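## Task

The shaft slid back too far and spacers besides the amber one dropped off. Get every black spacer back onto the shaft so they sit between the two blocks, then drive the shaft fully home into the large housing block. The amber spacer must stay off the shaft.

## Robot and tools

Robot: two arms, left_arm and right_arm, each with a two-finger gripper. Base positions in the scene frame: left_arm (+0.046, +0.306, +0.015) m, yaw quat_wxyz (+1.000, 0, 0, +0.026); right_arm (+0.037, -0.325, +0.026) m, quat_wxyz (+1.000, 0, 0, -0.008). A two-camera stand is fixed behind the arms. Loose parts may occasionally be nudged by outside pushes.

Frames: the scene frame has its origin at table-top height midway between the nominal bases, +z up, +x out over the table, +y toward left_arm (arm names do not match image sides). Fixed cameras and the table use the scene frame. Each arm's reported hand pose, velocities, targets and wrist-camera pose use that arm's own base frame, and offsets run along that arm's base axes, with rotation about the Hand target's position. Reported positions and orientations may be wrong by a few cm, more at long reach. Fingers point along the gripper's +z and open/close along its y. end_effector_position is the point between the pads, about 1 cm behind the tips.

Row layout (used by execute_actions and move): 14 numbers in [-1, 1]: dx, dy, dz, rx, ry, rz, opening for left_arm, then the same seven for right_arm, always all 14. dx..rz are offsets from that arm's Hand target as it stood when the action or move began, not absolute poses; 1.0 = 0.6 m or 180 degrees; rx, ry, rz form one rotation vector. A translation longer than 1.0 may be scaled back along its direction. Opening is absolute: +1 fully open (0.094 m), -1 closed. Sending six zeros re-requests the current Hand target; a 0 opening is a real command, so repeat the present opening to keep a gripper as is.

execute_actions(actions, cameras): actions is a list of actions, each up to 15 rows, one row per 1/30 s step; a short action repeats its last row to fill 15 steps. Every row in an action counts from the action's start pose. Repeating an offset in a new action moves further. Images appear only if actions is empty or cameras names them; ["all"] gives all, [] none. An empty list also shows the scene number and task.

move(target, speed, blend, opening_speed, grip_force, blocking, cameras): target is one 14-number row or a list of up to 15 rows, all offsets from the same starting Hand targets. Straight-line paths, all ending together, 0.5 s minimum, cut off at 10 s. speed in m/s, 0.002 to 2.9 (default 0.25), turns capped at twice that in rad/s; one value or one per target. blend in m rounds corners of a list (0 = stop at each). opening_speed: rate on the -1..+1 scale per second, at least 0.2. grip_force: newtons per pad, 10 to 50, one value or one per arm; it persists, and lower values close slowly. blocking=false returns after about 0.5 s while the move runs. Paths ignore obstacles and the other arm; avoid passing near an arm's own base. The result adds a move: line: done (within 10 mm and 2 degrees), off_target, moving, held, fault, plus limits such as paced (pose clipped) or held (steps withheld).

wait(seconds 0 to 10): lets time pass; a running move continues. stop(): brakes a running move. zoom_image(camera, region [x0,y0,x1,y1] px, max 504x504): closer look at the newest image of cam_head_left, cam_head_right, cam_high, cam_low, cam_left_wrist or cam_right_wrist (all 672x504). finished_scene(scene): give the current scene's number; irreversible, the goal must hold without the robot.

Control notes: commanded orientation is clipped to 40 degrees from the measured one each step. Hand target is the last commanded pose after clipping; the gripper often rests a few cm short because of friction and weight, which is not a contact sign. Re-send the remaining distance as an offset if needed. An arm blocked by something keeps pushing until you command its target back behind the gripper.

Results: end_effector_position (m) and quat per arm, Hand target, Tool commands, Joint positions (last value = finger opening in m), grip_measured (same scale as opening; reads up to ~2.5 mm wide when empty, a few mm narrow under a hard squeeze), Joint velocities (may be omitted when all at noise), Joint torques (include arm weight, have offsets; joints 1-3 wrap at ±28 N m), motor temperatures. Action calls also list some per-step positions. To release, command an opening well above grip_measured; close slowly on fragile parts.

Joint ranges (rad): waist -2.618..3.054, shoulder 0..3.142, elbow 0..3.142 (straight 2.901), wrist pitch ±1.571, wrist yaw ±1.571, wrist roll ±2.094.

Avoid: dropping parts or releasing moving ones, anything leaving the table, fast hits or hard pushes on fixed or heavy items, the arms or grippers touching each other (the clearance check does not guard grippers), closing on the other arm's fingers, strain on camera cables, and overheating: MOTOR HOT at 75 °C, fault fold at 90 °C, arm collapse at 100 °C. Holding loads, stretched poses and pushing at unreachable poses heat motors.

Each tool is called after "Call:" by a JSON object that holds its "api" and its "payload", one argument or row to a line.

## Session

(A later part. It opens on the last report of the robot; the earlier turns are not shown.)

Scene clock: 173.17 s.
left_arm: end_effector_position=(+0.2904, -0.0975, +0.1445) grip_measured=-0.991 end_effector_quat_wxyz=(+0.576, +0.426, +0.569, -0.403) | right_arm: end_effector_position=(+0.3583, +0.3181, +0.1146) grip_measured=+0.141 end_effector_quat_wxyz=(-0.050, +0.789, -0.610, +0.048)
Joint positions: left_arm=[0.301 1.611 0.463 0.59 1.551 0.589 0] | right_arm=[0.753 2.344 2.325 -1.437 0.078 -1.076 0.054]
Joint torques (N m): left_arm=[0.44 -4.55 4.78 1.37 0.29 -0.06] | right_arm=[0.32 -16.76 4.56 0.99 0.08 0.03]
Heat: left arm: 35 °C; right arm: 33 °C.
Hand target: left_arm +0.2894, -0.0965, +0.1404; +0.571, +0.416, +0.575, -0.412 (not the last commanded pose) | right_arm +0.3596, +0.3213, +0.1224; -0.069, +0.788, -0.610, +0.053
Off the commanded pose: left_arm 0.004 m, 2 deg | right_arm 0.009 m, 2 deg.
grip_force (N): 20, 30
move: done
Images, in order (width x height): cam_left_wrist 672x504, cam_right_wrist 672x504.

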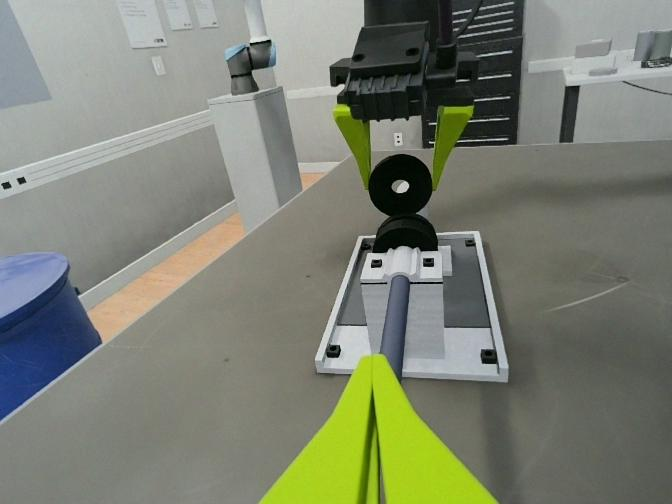

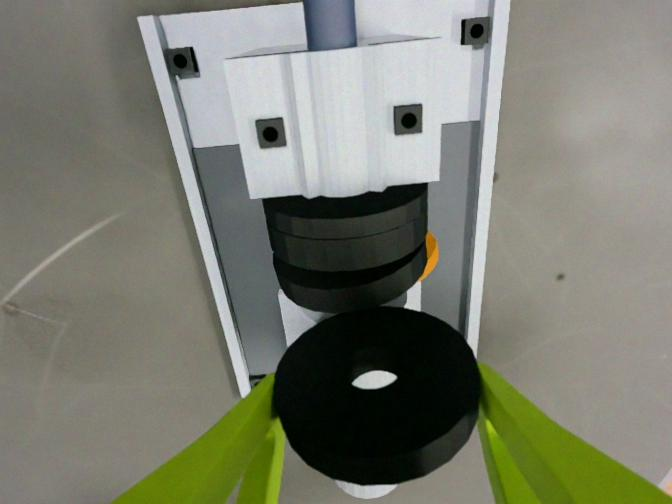

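Call:
{"api": "wait", "payload": {
  "seconds": 0,
  "cameras": ["cam_head_right", "cam_high"]
}}

Call:
{"api": "zoom_image", "payload": {
  "camera": "cam_head_right",
  "region": [285, 105, 365, 185]
}}

Call:
{"api": "zoom_image", "payload": {
  "camera": "cam_high",
  "region": [270, 220, 380, 310]
}}

Scene clock: 175.40 s.
left_arm: end_effector_position=(+0.2904, -0.0975, +0.1445) grip_measured=-0.991 end_effector_quat_wxyz=(+0.576, +0.426, +0.569, -0.403) | right_arm: end_effector_position=(+0.3583, +0.3181, +0.1146) grip_measured=+0.141 end_effector_quat_wxyz=(-0.050, +0.789, -0.610, +0.048)
Joint positions: left_arm=[0.301 1.611 0.463 0.59 1.551 0.589 0] | right_arm=[0.753 2.344 2.325 -1.437 0.078 -1.076 0.054]
Joint torques (N m): left_arm=[0.44 -4.53 4.79 1.37 0.29 -0.06] | right_arm=[0.32 -16.77 4.55 0.99 0.08 0.02]
Heat: left arm: 35 °C; right arm: 33 °C.
Hand target: left_arm +0.2894, -0.0965, +0.1404; +0.571, +0.416, +0.575, -0.412 (not the last commanded pose) | right_arm +0.3596, +0.3213, +0.1224; -0.069, +0.788, -0.610, +0.053
Tool commands: left_gripper/opening=-1.0 right_gripper/opening=-1.0
Off the commanded pose: left_arm 0.004 m, 2 deg | right_arm 0.009 m, 2 deg.
grip_force (N): 20, 30
Images, in order (width x height): cam_head_right 672x504, cam_high 672x504.

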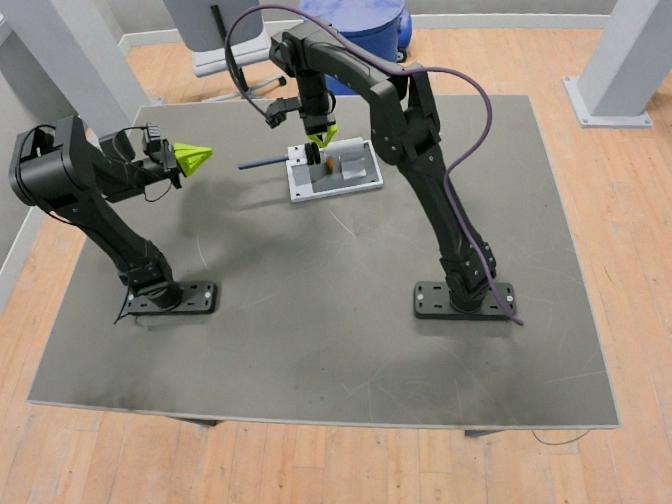

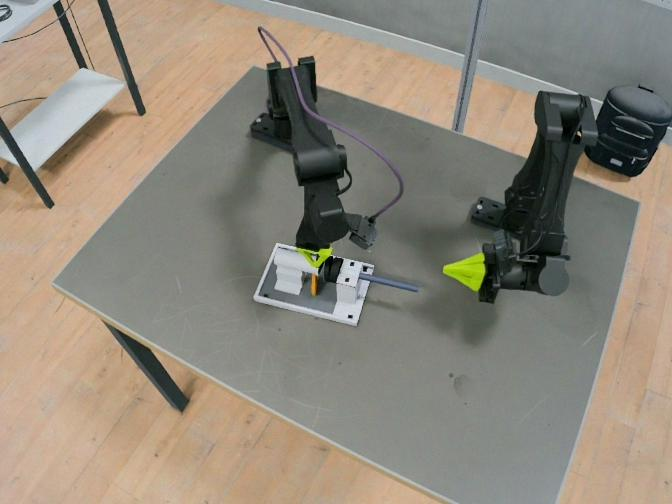

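Scaled by 6.300 from the camera's 672x504 image, which has a finer 960x720 frame.

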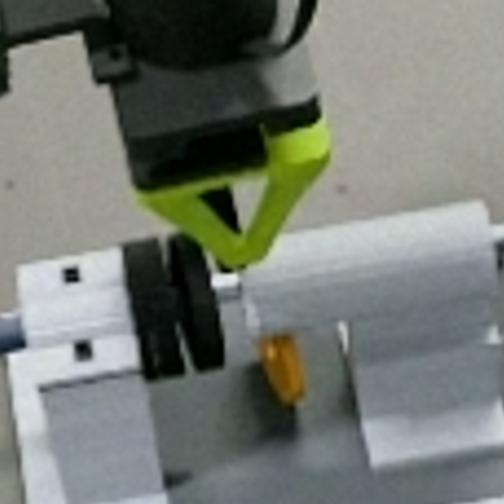

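Scaled by 4.582 from the camera's 672x504 image, which has a finer 960x720 frame.

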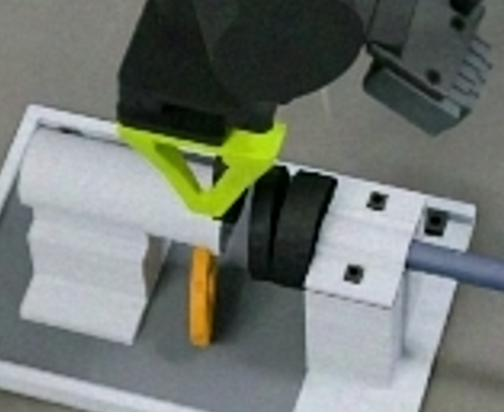

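Call:
{"api": "zoom_image", "payload": {
  "camera": "cam_high",
  "region": [295, 235, 355, 295]
}}

Call:
{"api": "zoom_image", "payload": {
  "camera": "cam_head_right",
  "region": [300, 125, 350, 175]
}}

Scaled by 8.400 from the camera's 672x504 image, which has a finer 960x720 frame.

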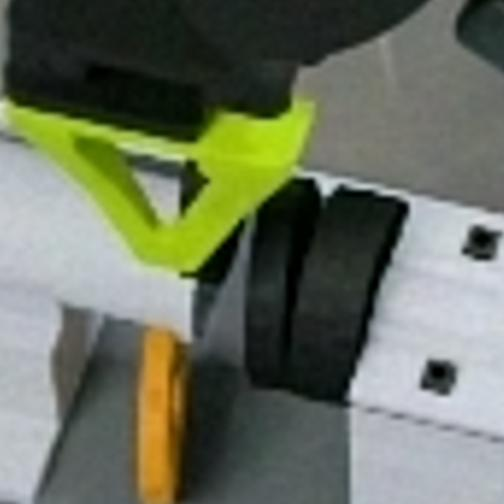

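Scaled by 10.080 from the camera's 672x504 image, which has a finer 960x720 frame.

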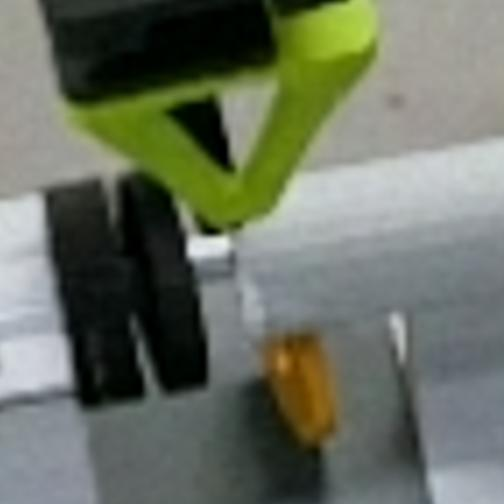

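Call:
{"api": "wait", "payload": {
  "seconds": 0,
  "cameras": ["cam_right_wrist", "cam_left_wrist"]
}}

Call:
{"api": "zoom_image", "payload": {
  "camera": "cam_right_wrist",
  "region": [270, 270, 440, 360]
}}

Call:
{"api": "zoom_image", "payload": {
  "camera": "cam_left_wrist",
  "region": [365, 170, 455, 260]
}}

Scene clock: 190.70 s.
left_arm: end_effector_position=(+0.2904, -0.0975, +0.1445) grip_measured=-0.991 end_effector_quat_wxyz=(+0.576, +0.426, +0.569, -0.403) | right_arm: end_effector_position=(+0.3583, +0.3181, +0.1146) grip_measured=+0.141 end_effector_quat_wxyz=(-0.050, +0.789, -0.610, +0.048)
Joint positions: left_arm=[0.301 1.611 0.463 0.59 1.551 0.589 0] | right_arm=[0.753 2.344 2.325 -1.437 0.078 -1.076 0.054]
Joint torques (N m): left_arm=[0.43 -4.55 4.77 1.37 0.29 -0.06] | right_arm=[0.31 -16.75 4.55 0.99 0.09 0.03]
Motor temperatures (°C): left_arm=[25 27 32 35 25 23 27] | right_arm=[25 36 29 32 23 25 25]
Heat: left arm: 35 °C; right arm: 36 °C.
Hand target: left_arm +0.2894, -0.0965, +0.1404; +0.571, +0.416, +0.575, -0.412 (not the last commanded pose) | right_arm +0.3596, +0.3213, +0.1224; -0.069, +0.788, -0.610, +0.053
Tool commands: left_gripper/opening=-1.0 right_gripper/opening=-1.0
Off the commanded pose: left_arm 0.004 m, 2 deg | right_arm 0.009 m, 2 deg.
grip_force (N): 20, 30
Images, in order (width x height): cam_left_wrist 672x504, cam_right_wrist 672x504.

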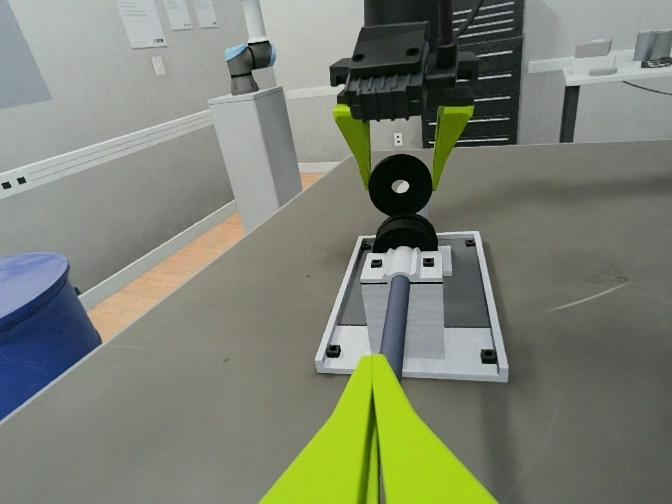

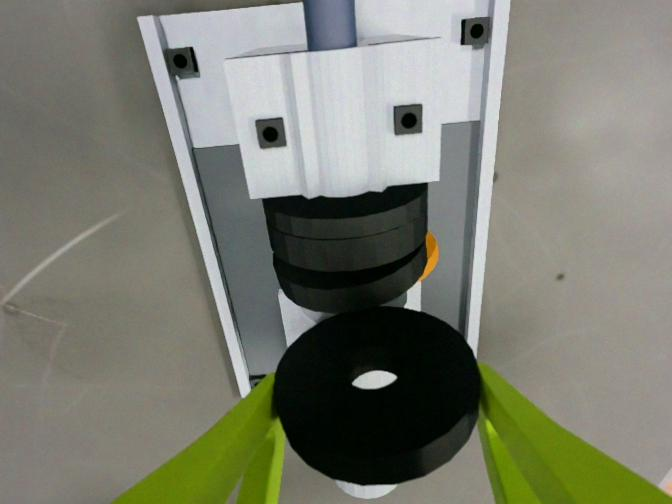

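Scaled by 2.965 from the camera's 672x504 image, which has a finer 960x720 frame.

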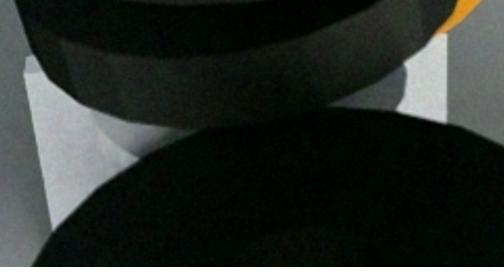

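Scaled by 5.600 from the camera's 672x504 image, which has a finer 960x720 frame.

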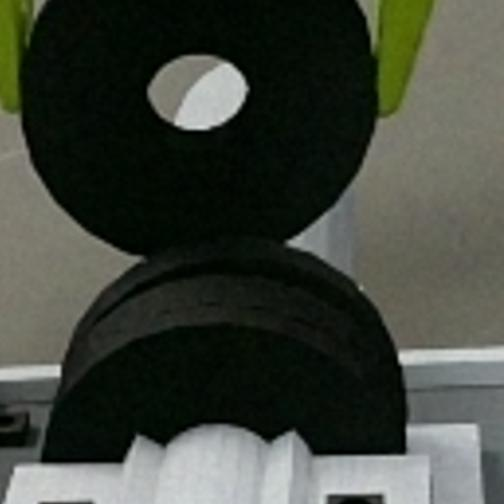

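Call:
{"api": "move", "payload": {
  "target": [0,0,0,0,0,0,-1,-0.0025,0.01,0,0,0,0,-1],
  "speed": 0.03,
  "cameras": ["cam_right_wrist", "cam_left_wrist"]
}}

Call:
{"api": "zoom_image", "payload": {
  "camera": "cam_right_wrist",
  "region": [240, 170, 460, 340]
}}

Scene clock: 195.30 s.
left_arm: end_effector_position=(+0.2904, -0.0975, +0.1445) grip_measured=-0.991 end_effector_quat_wxyz=(+0.576, +0.426, +0.569, -0.403) | right_arm: end_effector_position=(+0.3555, +0.3212, +0.1146) grip_measured=+0.141 end_effector_quat_wxyz=(-0.051, +0.789, -0.610, +0.049)
Joint positions: left_arm=[0.301 1.611 0.463 0.59 1.551 0.589 0] | right_arm=[0.763 2.344 2.325 -1.437 0.082 -1.066 0.054]
Joint torques (N m): left_arm=[0.43 -4.55 4.79 1.37 0.29 -0.06] | right_arm=[0.49 -14.94 6.9 0.85 0.07 0.03]
Heat: left arm: 35 °C; right arm: 37 °C.
Hand target: left_arm +0.2894, -0.0965, +0.1404; +0.571, +0.416, +0.575, -0.412 | right_arm +0.3581, +0.3273, +0.1224; -0.069, +0.788, -0.610, +0.053
Off the commanded pose: left_arm 0.004 m, 2 deg | right_arm 0.010 m, 2 deg.
grip_force (N): 20, 30
move: done
Images, in order (width x height): cam_left_wrist 672x504, cam_right_wrist 672x504.

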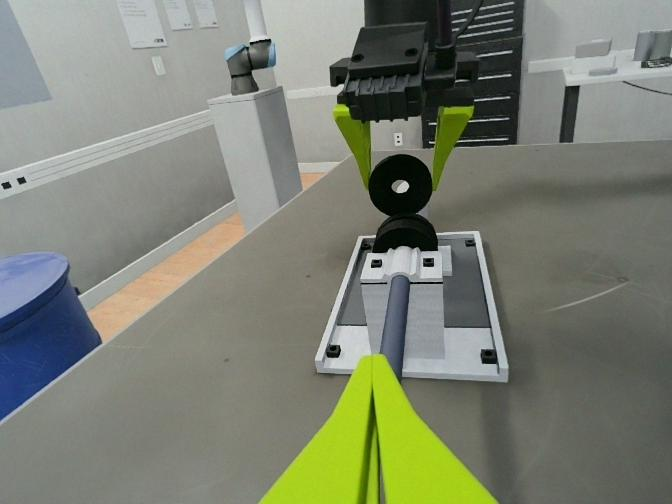

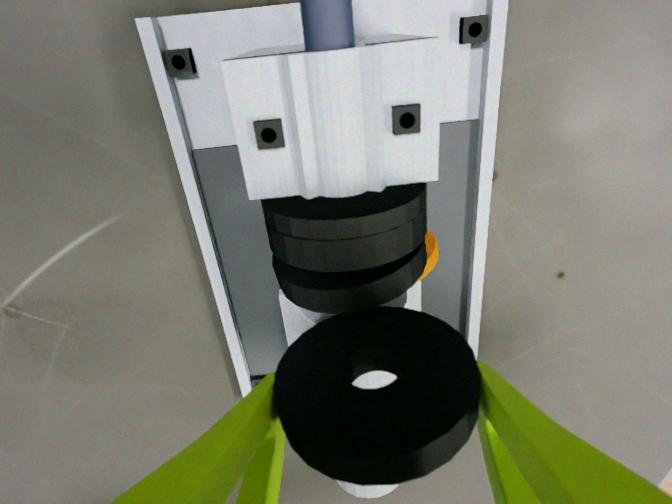

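Scaled by 2.291 from the camera's 672x504 image, which has a finer 960x720 frame.

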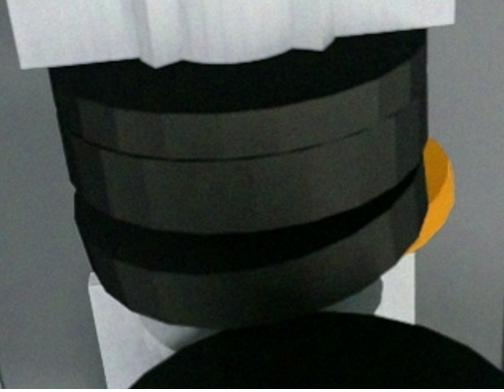

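Call:
{"api": "wait", "payload": {
  "seconds": 0.2,
  "cameras": ["cam_right_wrist", "cam_head_right"]
}}

Call:
{"api": "zoom_image", "payload": {
  "camera": "cam_head_right",
  "region": [300, 125, 350, 175]
}}

Scene clock: 196.37 s.
left_arm: end_effector_position=(+0.2904, -0.0975, +0.1445) grip_measured=-0.991 end_effector_quat_wxyz=(+0.576, +0.426, +0.569, -0.403) | right_arm: end_effector_position=(+0.3555, +0.3212, +0.1146) grip_measured=+0.141 end_effector_quat_wxyz=(-0.051, +0.789, -0.610, +0.049)
Joint positions: left_arm=[0.301 1.611 0.463 0.59 1.551 0.589 0] | right_arm=[0.763 2.344 2.325 -1.437 0.082 -1.066 0.054]
Joint torques (N m): left_arm=[0.43 -4.55 4.78 1.37 0.29 -0.06] | right_arm=[0.46 -14.94 6.9 0.85 0.08 0.04]
Heat: left arm: 35 °C; right arm: 37 °C.
Hand target: left_arm +0.2894, -0.0965, +0.1404; +0.571, +0.416, +0.575, -0.412 | right_arm +0.3581, +0.3273, +0.1224; -0.069, +0.788, -0.610, +0.053
Tool commands: left_gripper/opening=-1.0 right_gripper/opening=-1.0
Off the commanded pose: left_arm 0.004 m, 2 deg | right_arm 0.010 m, 2 deg.
grip_force (N): 20, 30
wait: 0.20 s; at rest from the start
Images, in order (width x height): cam_head_right 672x504, cam_right_wrist 672x504.

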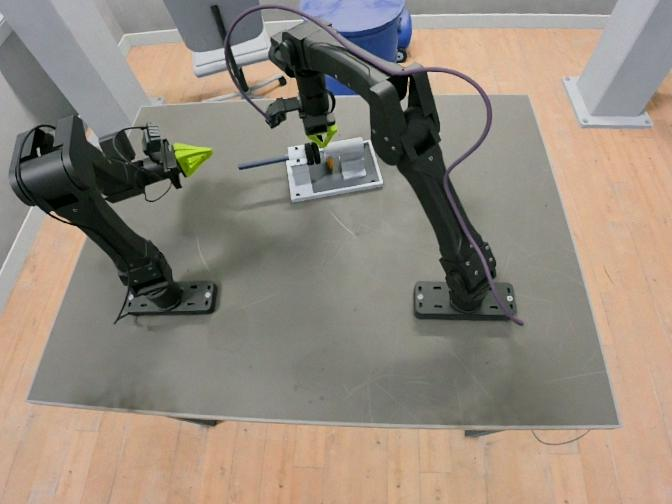

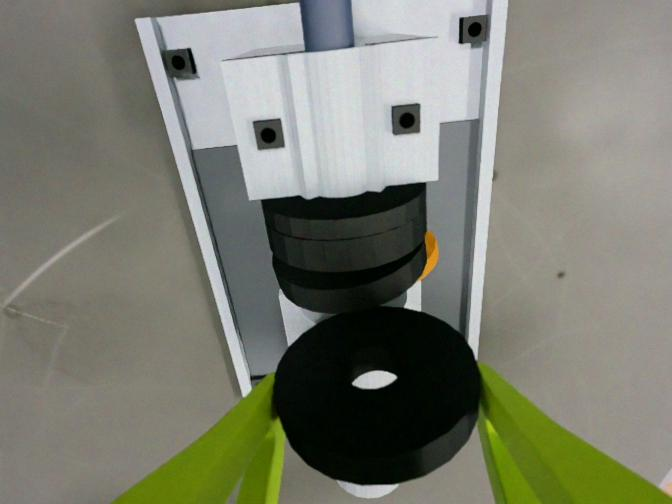

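Scaled by 10.080 from the camera's 672x504 image, which has a finer 960x720 frame.

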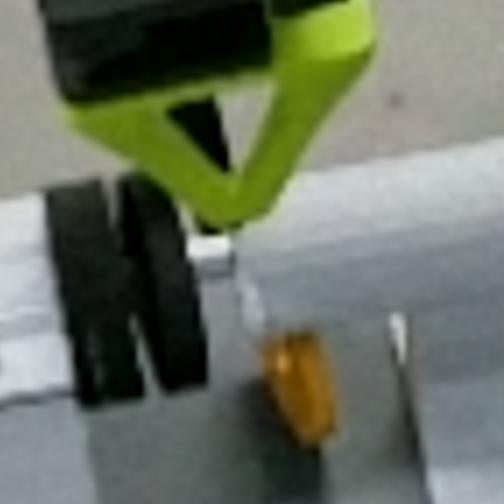

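Call:
{"api": "move", "payload": {
  "target": [0,0,0,0,0,0,-1,-0.002,0.0083,0,0,0,0,-1],
  "speed": 0.03,
  "cameras": ["cam_right_wrist"]
}}

Call:
{"api": "zoom_image", "payload": {
  "camera": "cam_right_wrist",
  "region": [240, 170, 460, 340]
}}

Scene clock: 197.73 s.
left_arm: end_effector_position=(+0.2904, -0.0975, +0.1445) grip_measured=-0.991 end_effector_quat_wxyz=(+0.576, +0.426, +0.569, -0.403) | right_arm: end_effector_position=(+0.3537, +0.3236, +0.1151) grip_measured=+0.141 end_effector_quat_wxyz=(-0.051, +0.789, -0.610, +0.053)
Joint positions: left_arm=[0.301 1.611 0.463 0.59 1.551 0.589 0] | right_arm=[0.773 2.344 2.326 -1.437 0.091 -1.057 0.054]
Joint torques (N m): left_arm=[0.43 -4.55 4.79 1.37 0.29 -0.06] | right_arm=[0.46 -13.44 9.07 0.72 -0.01 0.05]
Heat: left arm: 35 °C; right arm: 37 °C.
Hand target: left_arm +0.2894, -0.0965, +0.1404; +0.571, +0.416, +0.575, -0.412 | right_arm +0.3569, +0.3323, +0.1224; -0.069, +0.788, -0.610, +0.053
Off the commanded pose: left_arm 0.004 m, 2 deg | right_arm 0.012 m, 2 deg.
grip_force (N): 20, 30
move: off_target (right_arm)
Images, in order (width x height): cam_right_wrist 672x504.

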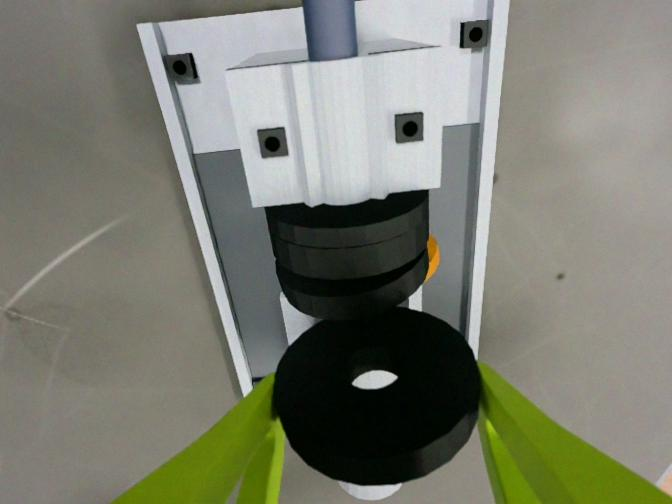

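Scaled by 2.291 from the camera's 672x504 image, which has a finer 960x720 frame.

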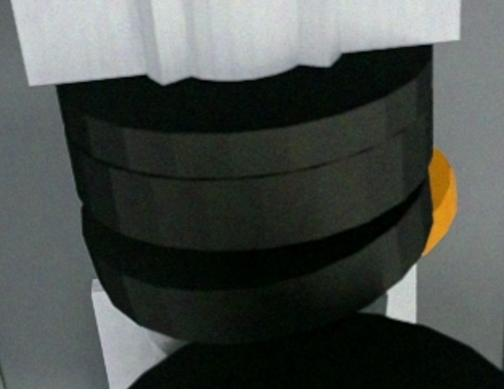

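Call:
{"api": "move", "payload": {
  "target": [0,0,0,0,0,0,-1,-0.002,0.0075,0,0,0,0,-1],
  "speed": 0.03,
  "cameras": ["cam_right_wrist"]
}}

Call:
{"api": "zoom_image", "payload": {
  "camera": "cam_right_wrist",
  "region": [240, 170, 460, 340]
}}

Scene clock: 199.17 s.
left_arm: end_effector_position=(+0.2904, -0.0975, +0.1445) grip_measured=-0.991 end_effector_quat_wxyz=(+0.576, +0.426, +0.569, -0.403) | right_arm: end_effector_position=(+0.3543, +0.3298, +0.1218) grip_measured=+0.141 end_effector_quat_wxyz=(-0.064, +0.788, -0.610, +0.054)
Joint positions: left_arm=[0.301 1.611 0.463 0.59 1.551 0.589 0] | right_arm=[0.781 2.344 2.35 -1.437 0.091 -1.048 0.054]
Joint torques (N m): left_arm=[0.44 -4.55 4.78 1.37 0.29 -0.06] | right_arm=[0.5 -11.95 9.47 0.64 0.01 0.04]
Heat: left arm: 35 °C; right arm: 37 °C.
Hand target: left_arm +0.2894, -0.0965, +0.1404; +0.571, +0.416, +0.575, -0.412 | right_arm +0.3557, +0.3368, +0.1224; -0.069, +0.788, -0.610, +0.053
Off the commanded pose: left_arm 0.004 m, 2 deg | right_arm 0.007 m, 1 deg.
grip_force (N): 20, 30
move: done
Images, in order (width x height): cam_right_wrist 672x504.

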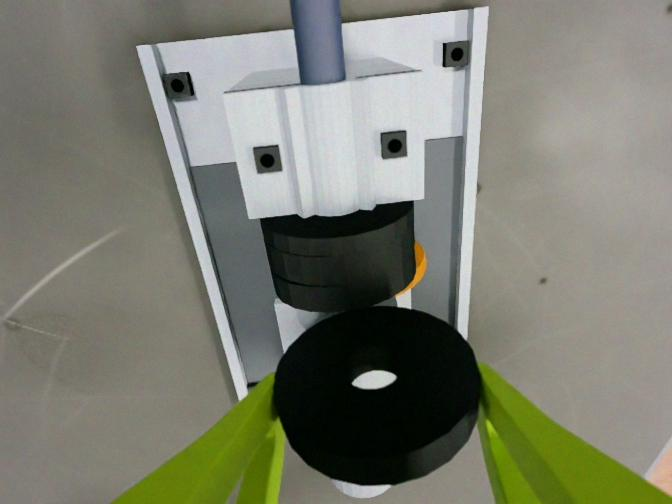

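Scaled by 2.291 from the camera's 672x504 image, which has a finer 960x720 frame.

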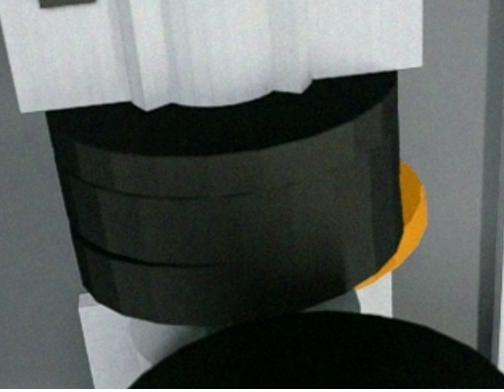

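Call:
{"api": "wait", "payload": {
  "seconds": 0,
  "cameras": ["cam_left_wrist"]
}}

Call:
{"api": "zoom_image", "payload": {
  "camera": "cam_left_wrist",
  "region": [355, 150, 465, 290]
}}

Scene clock: 201.63 s.
left_arm: end_effector_position=(+0.2904, -0.0975, +0.1445) grip_measured=-0.991 end_effector_quat_wxyz=(+0.576, +0.426, +0.569, -0.403) | right_arm: end_effector_position=(+0.3543, +0.3298, +0.1218) grip_measured=+0.141 end_effector_quat_wxyz=(-0.064, +0.788, -0.611, +0.054)
Joint positions: left_arm=[0.301 1.611 0.463 0.59 1.551 0.589 0] | right_arm=[0.781 2.344 2.35 -1.437 0.091 -1.048 0.054]
Joint torques (N m): left_arm=[0.43 -4.53 4.78 1.37 0.29 -0.06] | right_arm=[0.5 -11.95 9.47 0.65 0.01 0.04]
Heat: left arm: 35 °C; right arm: 37 °C.
Hand target: left_arm +0.2894, -0.0965, +0.1404; +0.571, +0.416, +0.575, -0.412 | right_arm +0.3557, +0.3368, +0.1224; -0.069, +0.788, -0.610, +0.053
Tool commands: left_gripper/opening=-1.0 right_gripper/opening=-1.0
Off the commanded pose: left_arm 0.004 m, 2 deg | right_arm 0.007 m, 1 deg.
grip_force (N): 20, 30
Images, in order (width x height): cam_left_wrist 672x504.

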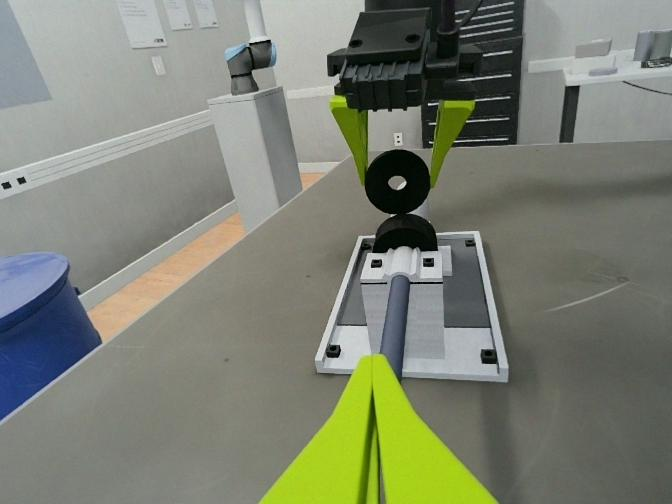

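Scaled by 3.600 from the camera's 672x504 image, which has a finer 960x720 frame.

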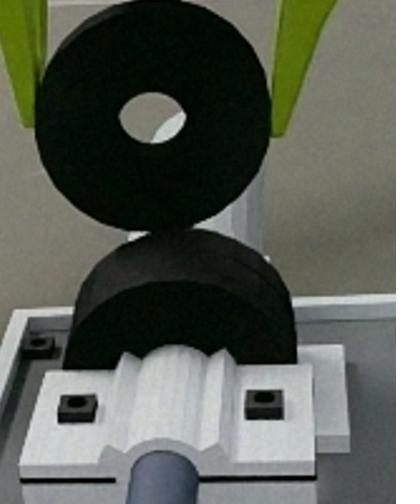

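Call:
{"api": "move", "payload": {
  "target": [0,0,0,0,0,0,-1,-0.0025,-0.002,-0.021,0,0,0,-1],
  "speed": 0.04,
  "cameras": ["cam_right_wrist", "cam_left_wrist"]
}}

Call:
{"api": "zoom_image", "payload": {
  "camera": "cam_right_wrist",
  "region": [220, 170, 460, 350]
}}

Call:
{"api": "zoom_image", "payload": {
  "camera": "cam_left_wrist",
  "region": [355, 150, 465, 290]
}}

Scene clock: 204.83 s.
left_arm: end_effector_position=(+0.2904, -0.0975, +0.1445) grip_measured=-0.991 end_effector_quat_wxyz=(+0.576, +0.426, +0.569, -0.403) | right_arm: end_effector_position=(+0.3546, +0.3300, +0.1095) grip_measured=+0.141 end_effector_quat_wxyz=(-0.059, +0.788, -0.611, +0.054)
Joint positions: left_arm=[0.301 1.611 0.463 0.59 1.551 0.589 0] | right_arm=[0.781 2.344 2.302 -1.397 0.091 -1.047 0.054]
Joint torques (N m): left_arm=[0.43 -4.55 4.78 1.37 0.29 -0.06] | right_arm=[0.53 -14.63 5.45 0.95 0.01 0.04]
Heat: left arm: 35 °C; right arm: 37 °C.
Hand target: left_arm +0.2894, -0.0965, +0.1404; +0.571, +0.416, +0.575, -0.412 | right_arm +0.3542, +0.3356, +0.1098; -0.069, +0.788, -0.610, +0.053
Off the commanded pose: left_arm 0.004 m, 2 deg | right_arm 0.006 m, 1 deg.
grip_force (N): 20, 30
move: done
Images, in order (width x height): cam_left_wrist 672x504, cam_right_wrist 672x504.

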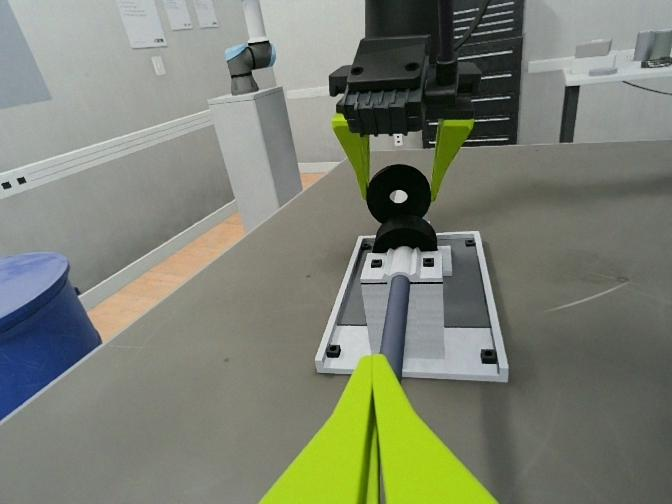

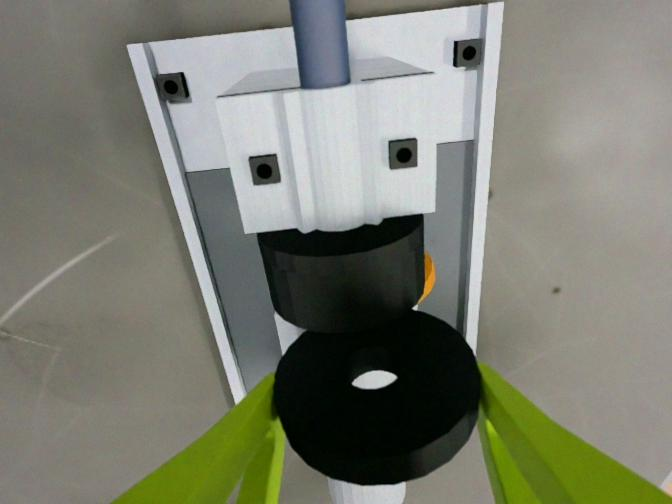

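Scaled by 2.100 from the camera's 672x504 image, which has a finer 960x720 frame.

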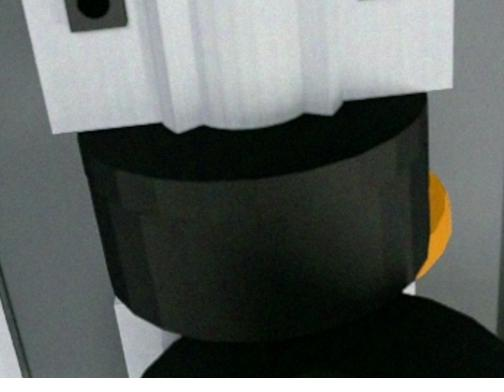

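Scaled by 3.600 from the camera's 672x504 image, which has a finer 960x720 frame.

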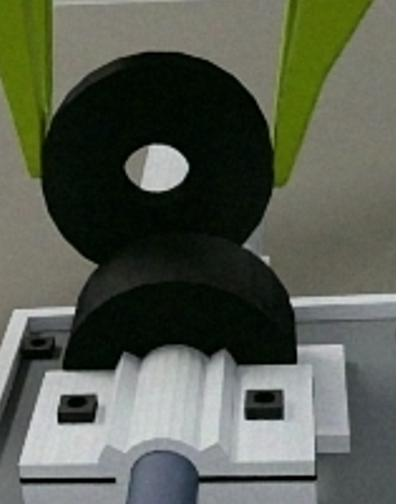

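Call:
{"api": "move", "payload": {
  "target": [0,0,0,0,0,0,-1,-0.0075,-0.0022,-0.03,0,0,0,-1],
  "speed": 0.04,
  "cameras": ["cam_right_wrist", "cam_left_wrist"]
}}

Call:
{"api": "zoom_image", "payload": {
  "camera": "cam_right_wrist",
  "region": [220, 170, 460, 350]
}}

Call:
{"api": "zoom_image", "payload": {
  "camera": "cam_left_wrist",
  "region": [355, 150, 465, 290]
}}

Scene clock: 207.40 s.
left_arm: end_effector_position=(+0.2904, -0.0975, +0.1445) grip_measured=-0.991 end_effector_quat_wxyz=(+0.576, +0.426, +0.569, -0.403) | right_arm: end_effector_position=(+0.3489, +0.3276, +0.0732) grip_measured=+0.141 end_effector_quat_wxyz=(-0.038, +0.789, -0.611, +0.052)
Joint positions: left_arm=[0.301 1.611 0.463 0.59 1.551 0.589 0] | right_arm=[0.787 2.344 2.161 -1.298 0.093 -1.041 0.054]
Joint torques (N m): left_arm=[0.44 -4.55 4.78 1.37 0.29 -0.06] | right_arm=[0.49 -18.65 5.44 0.87 0 0.03]
Heat: left arm: 34 °C; right arm: 37 °C.
Hand target: left_arm +0.2894, -0.0965, +0.1404; +0.571, +0.416, +0.575, -0.412 | right_arm +0.3498, +0.3343, +0.0918; -0.069, +0.788, -0.610, +0.053
Off the commanded pose: left_arm 0.004 m, 2 deg | right_arm 0.020 m, 3 deg.
grip_force (N): 20, 30
move: off_target (right_arm)
Images, in order (width x height): cam_left_wrist 672x504, cam_right_wrist 672x504.

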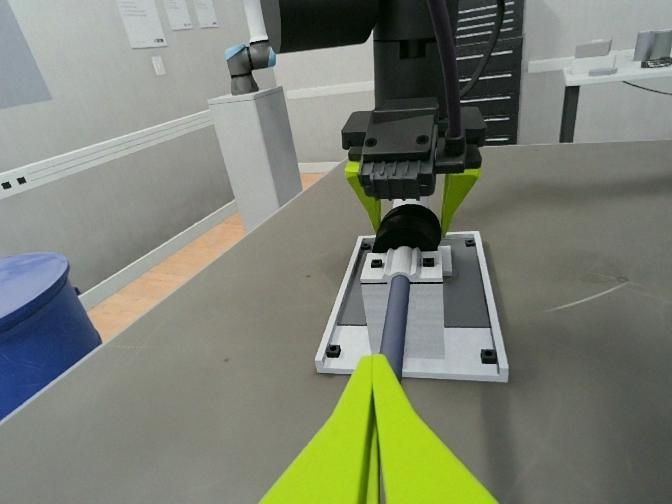

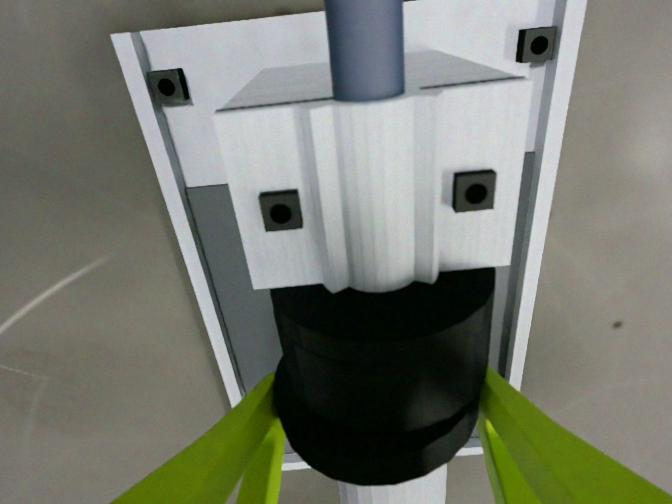

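Scaled by 2.100 from the camera's 672x504 image, which has a finer 960x720 frame.

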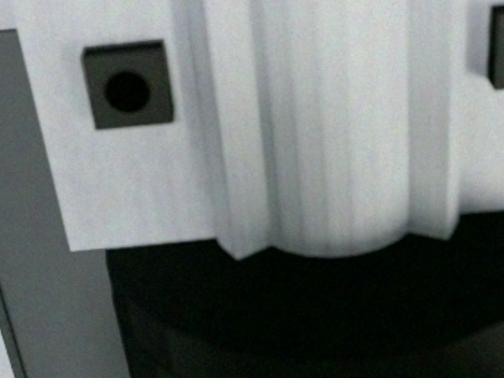

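Scaled by 3.600 from the camera's 672x504 image, which has a finer 960x720 frame.

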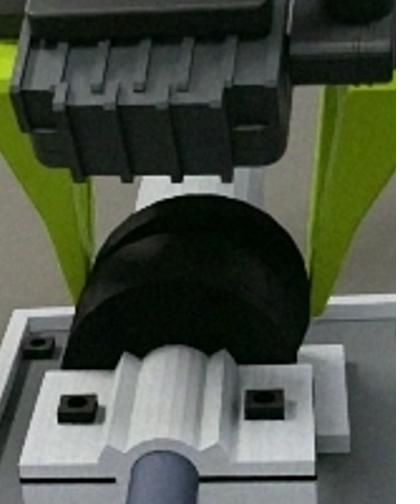

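Call:
{"api": "move", "payload": {
  "target": [0,0,0,0,0,0,-1,0.0048,0.0012,-0.005,0.0014,-0.0054,0,-1],
  "speed": 0.03,
  "cameras": ["cam_right_wrist", "cam_left_wrist"]
}}

Call:
{"api": "zoom_image", "payload": {
  "camera": "cam_left_wrist",
  "region": [365, 190, 455, 270]
}}

Scene clock: 213.80 s.
left_arm: end_effector_position=(+0.2904, -0.0975, +0.1445) grip_measured=-0.991 end_effector_quat_wxyz=(+0.576, +0.426, +0.569, -0.403) | right_arm: end_effector_position=(+0.3517, +0.3285, +0.0662) grip_measured=+0.141 end_effector_quat_wxyz=(-0.043, +0.788, -0.611, +0.056)
Joint positions: left_arm=[0.301 1.611 0.463 0.59 1.551 0.589 0] | right_arm=[0.787 2.344 2.131 -1.259 0.1 -1.041 0.054]
Joint torques (N m): left_arm=[0.43 -4.55 4.77 1.37 0.28 -0.06] | right_arm=[0.47 -19.54 5.46 0.86 0.02 0.01]
Heat: left arm: 34 °C; right arm: 39 °C.
Hand target: left_arm +0.2894, -0.0965, +0.1404; +0.571, +0.416, +0.575, -0.412 | right_arm +0.3526, +0.3350, +0.0888; -0.076, +0.787, -0.609, +0.058
Off the commanded pose: left_arm 0.004 m, 2 deg | right_arm 0.024 m, 4 deg.
grip_force (N): 20, 30
move: off_target (right_arm)
Images, in order (width x height): cam_left_wrist 672x504, cam_right_wrist 672x504.

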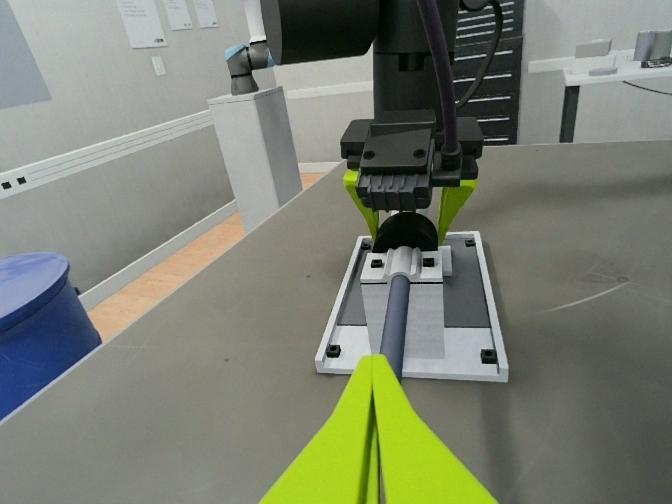

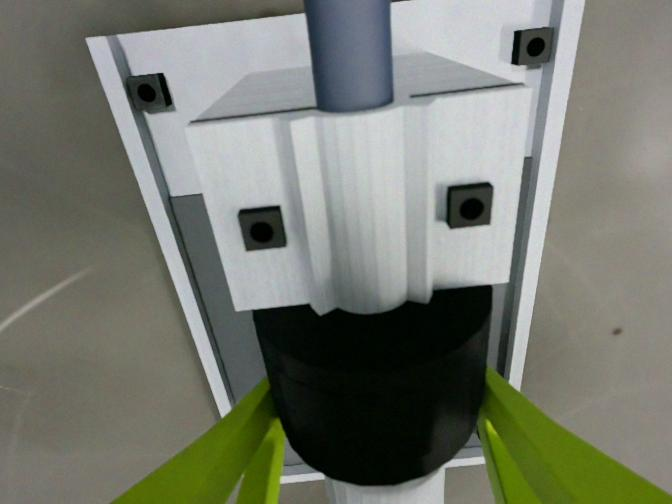

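Scaled by 5.600 from the camera's 672x504 image, which has a finer 960x720 frame.

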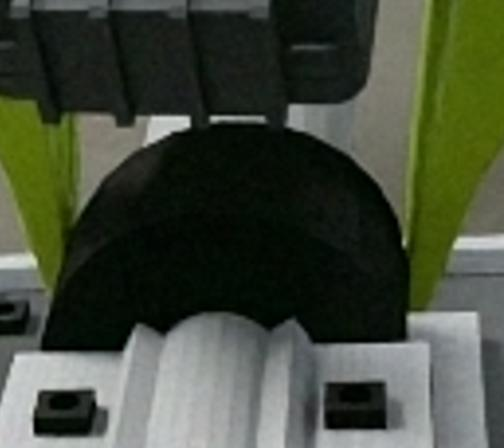

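Call:
{"api": "zoom_image", "payload": {
  "camera": "cam_right_wrist",
  "region": [210, 280, 510, 504]
}}

Scaled by 1.680 from the camera's 672x504 image, which has a finer 960x720 frame.

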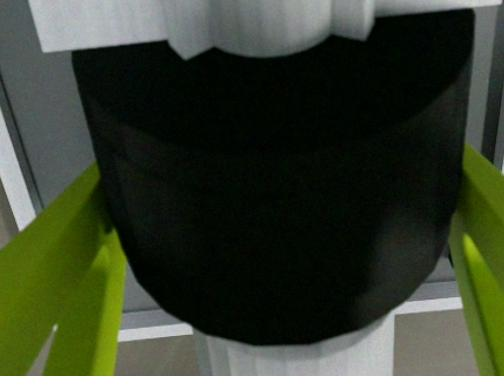

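Call:
{"api": "move", "payload": {
  "target": [0,0,0,0,0,0,-1,0.0008,0,0.007,0,0,0,-1],
  "speed": 0.03
}}

Scene clock: 219.87 s.
left_arm: end_effector_position=(+0.2904, -0.0975, +0.1445) grip_measured=-0.991 end_effector_quat_wxyz=(+0.576, +0.426, +0.569, -0.403) | right_arm: end_effector_position=(+0.3517, +0.3285, +0.0662) grip_measured=+0.141 end_effector_quat_wxyz=(-0.043, +0.788, -0.611, +0.056)
Joint positions: left_arm=[0.301 1.611 0.463 0.59 1.551 0.589 0] | right_arm=[0.787 2.344 2.131 -1.259 0.1 -1.041 0.054]
Joint torques (N m): left_arm=[0.44 -4.55 4.77 1.37 0.29 -0.06] | right_arm=[0.42 -19.4 6.82 0.7 0.02 0]
Motor temperatures (°C): left_arm=[25 27 32 34 25 23 27] | right_arm=[25 41 29 31 23 25 25]
Heat: left arm: 34 °C; right arm: 41 °C.
Hand target: left_arm +0.2894, -0.0965, +0.1404; +0.571, +0.416, +0.575, -0.412 | right_arm +0.3531, +0.3350, +0.0930; -0.076, +0.787, -0.609, +0.058
Off the commanded pose: left_arm 0.004 m, 2 deg | right_arm 0.028 m, 4 deg.
grip_force (N): 20, 30
move: off_target (right_arm)

Call:
{"api": "move", "payload": {
  "target": [0,0,0,0,0,0,-1,0,0,0.0125,0,0,0,-1],
  "speed": 0.03
}}

Scene clock: 220.80 s.
left_arm: end_effector_position=(+0.2904, -0.0975, +0.1445) grip_measured=-0.991 end_effector_quat_wxyz=(+0.576, +0.426, +0.569, -0.403) | right_arm: end_effector_position=(+0.3513, +0.3280, +0.0661) grip_measured=+0.141 end_effector_quat_wxyz=(-0.041, +0.788, -0.611, +0.056)
Joint positions: left_arm=[0.301 1.611 0.463 0.59 1.551 0.589 0] | right_arm=[0.787 2.344 2.131 -1.262 0.1 -1.041 0.054]
Joint torques (N m): left_arm=[0.43 -4.55 4.78 1.37 0.29 -0.06] | right_arm=[0.4 -19.29 9.22 0.43 0.01 0]
Heat: left arm: 34 °C; right arm: 41 °C.
Hand target: left_arm +0.2894, -0.0965, +0.1404; +0.571, +0.416, +0.575, -0.412 | right_arm +0.3531, +0.3350, +0.1005; -0.076, +0.787, -0.609, +0.058
Off the commanded pose: left_arm 0.004 m, 2 deg | right_arm 0.035 m, 4 deg.
grip_force (N): 20, 30
move: off_target (right_arm)

Call:
{"api": "move", "payload": {
  "target": [0,0,0,0,0,0,-1,0,0,0.005,0,0,0,-1],
  "speed": 0.03,
  "cameras": ["cam_left_wrist"]
}}

Call:
{"api": "zoom_image", "payload": {
  "camera": "cam_left_wrist",
  "region": [365, 190, 455, 270]
}}

Scene clock: 222.17 s.
left_arm: end_effector_position=(+0.2904, -0.0975, +0.1445) grip_measured=-0.991 end_effector_quat_wxyz=(+0.576, +0.426, +0.569, -0.403) | right_arm: end_effector_position=(+0.3500, +0.3268, +0.0684) grip_measured=+0.141 end_effector_quat_wxyz=(-0.038, +0.789, -0.611, +0.055)
Joint positions: left_arm=[0.301 1.611 0.463 0.59 1.551 0.589 0] | right_arm=[0.787 2.344 2.141 -1.279 0.1 -1.041 0.054]
Joint torques (N m): left_arm=[0.44 -4.55 4.79 1.37 0.28 -0.06] | right_arm=[0.43 -19.17 9.58 0.45 0.01 0]
Heat: left arm: 34 °C; right arm: 41 °C.
Hand target: left_arm +0.2894, -0.0965, +0.1404; +0.571, +0.416, +0.575, -0.412 | right_arm +0.3531, +0.3350, +0.1035; -0.076, +0.787, -0.609, +0.058
Off the commanded pose: left_arm 0.004 m, 2 deg | right_arm 0.036 m, 4 deg.
grip_force (N): 20, 30
move: off_target (right_arm)
Images, in order (width x height): cam_left_wrist 672x504.

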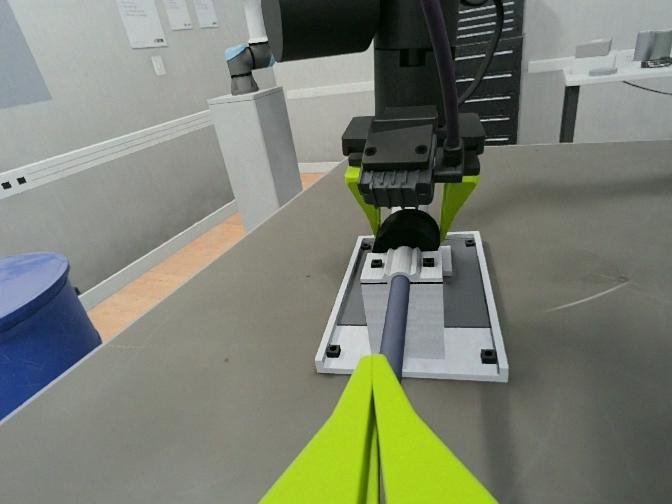

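Scaled by 5.600 from the camera's 672x504 image, which has a finer 960x720 frame.

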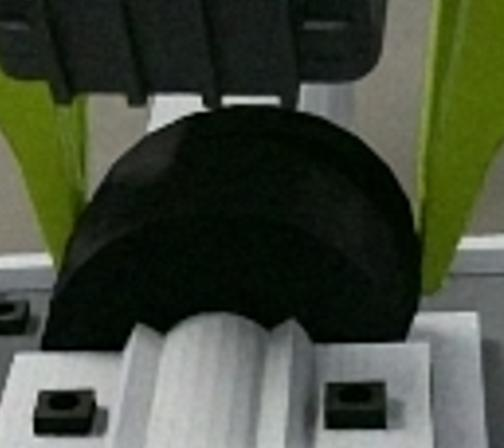

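Call:
{"api": "move", "payload": {
  "target": [0,0,0,0,0,0,-1,0.0053,0.0014,0,0.0015,-0.0059,0,-1],
  "speed": 0.03,
  "grip_force": [20, 20],
  "cameras": ["cam_left_wrist", "cam_right_wrist"]
}}

Call:
{"api": "zoom_image", "payload": {
  "camera": "cam_left_wrist",
  "region": [365, 190, 455, 270]
}}

Scene clock: 224.90 s.
left_arm: end_effector_position=(+0.2904, -0.0975, +0.1445) grip_measured=-0.991 end_effector_quat_wxyz=(+0.576, +0.426, +0.569, -0.403) | right_arm: end_effector_position=(+0.3502, +0.3266, +0.0685) grip_measured=+0.141 end_effector_quat_wxyz=(-0.038, +0.789, -0.611, +0.056)
Joint positions: left_arm=[0.301 1.611 0.463 0.59 1.551 0.589 0] | right_arm=[0.787 2.344 2.141 -1.279 0.102 -1.041 0.054]
Joint torques (N m): left_arm=[0.44 -4.55 4.78 1.37 0.29 -0.06] | right_arm=[0.43 -19.92 8.35 0.7 0.11 -0.01]
Heat: left arm: 34 °C; right arm: 42 °C.
Hand target: left_arm +0.2894, -0.0965, +0.1404; +0.571, +0.416, +0.575, -0.412 | right_arm +0.3563, +0.3358, +0.1035; -0.083, +0.786, -0.609, +0.064
Off the commanded pose: left_arm 0.004 m, 2 deg | right_arm 0.037 m, 5 deg.
grip_force (N): 20, 20
move: off_target (right_arm)
Images, in order (width x height): cam_left_wrist 672x504, cam_right_wrist 672x504.

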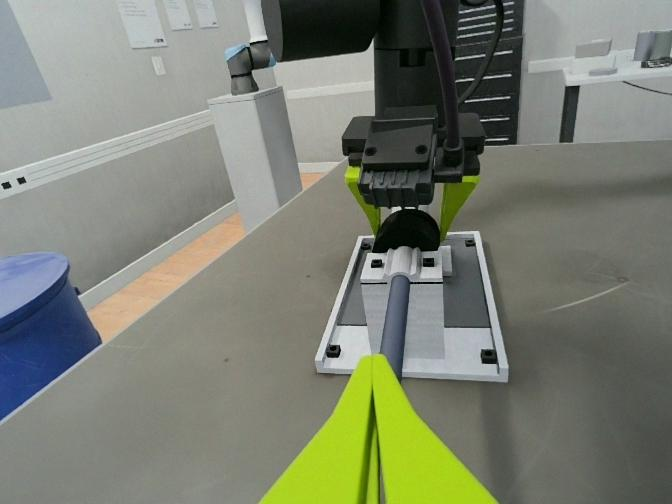

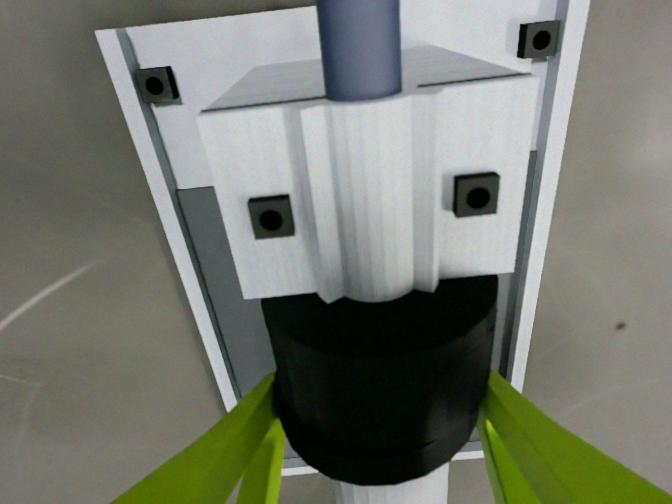

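Scaled by 5.600 from the camera's 672x504 image, which has a finer 960x720 frame.

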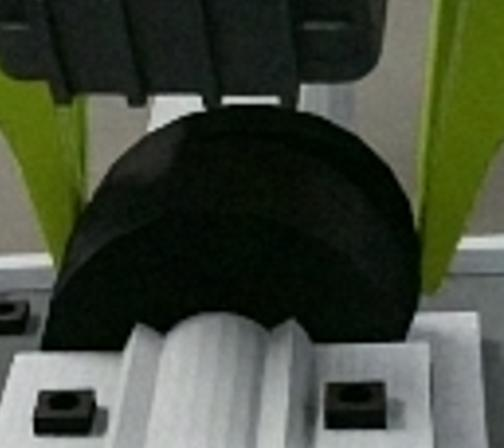

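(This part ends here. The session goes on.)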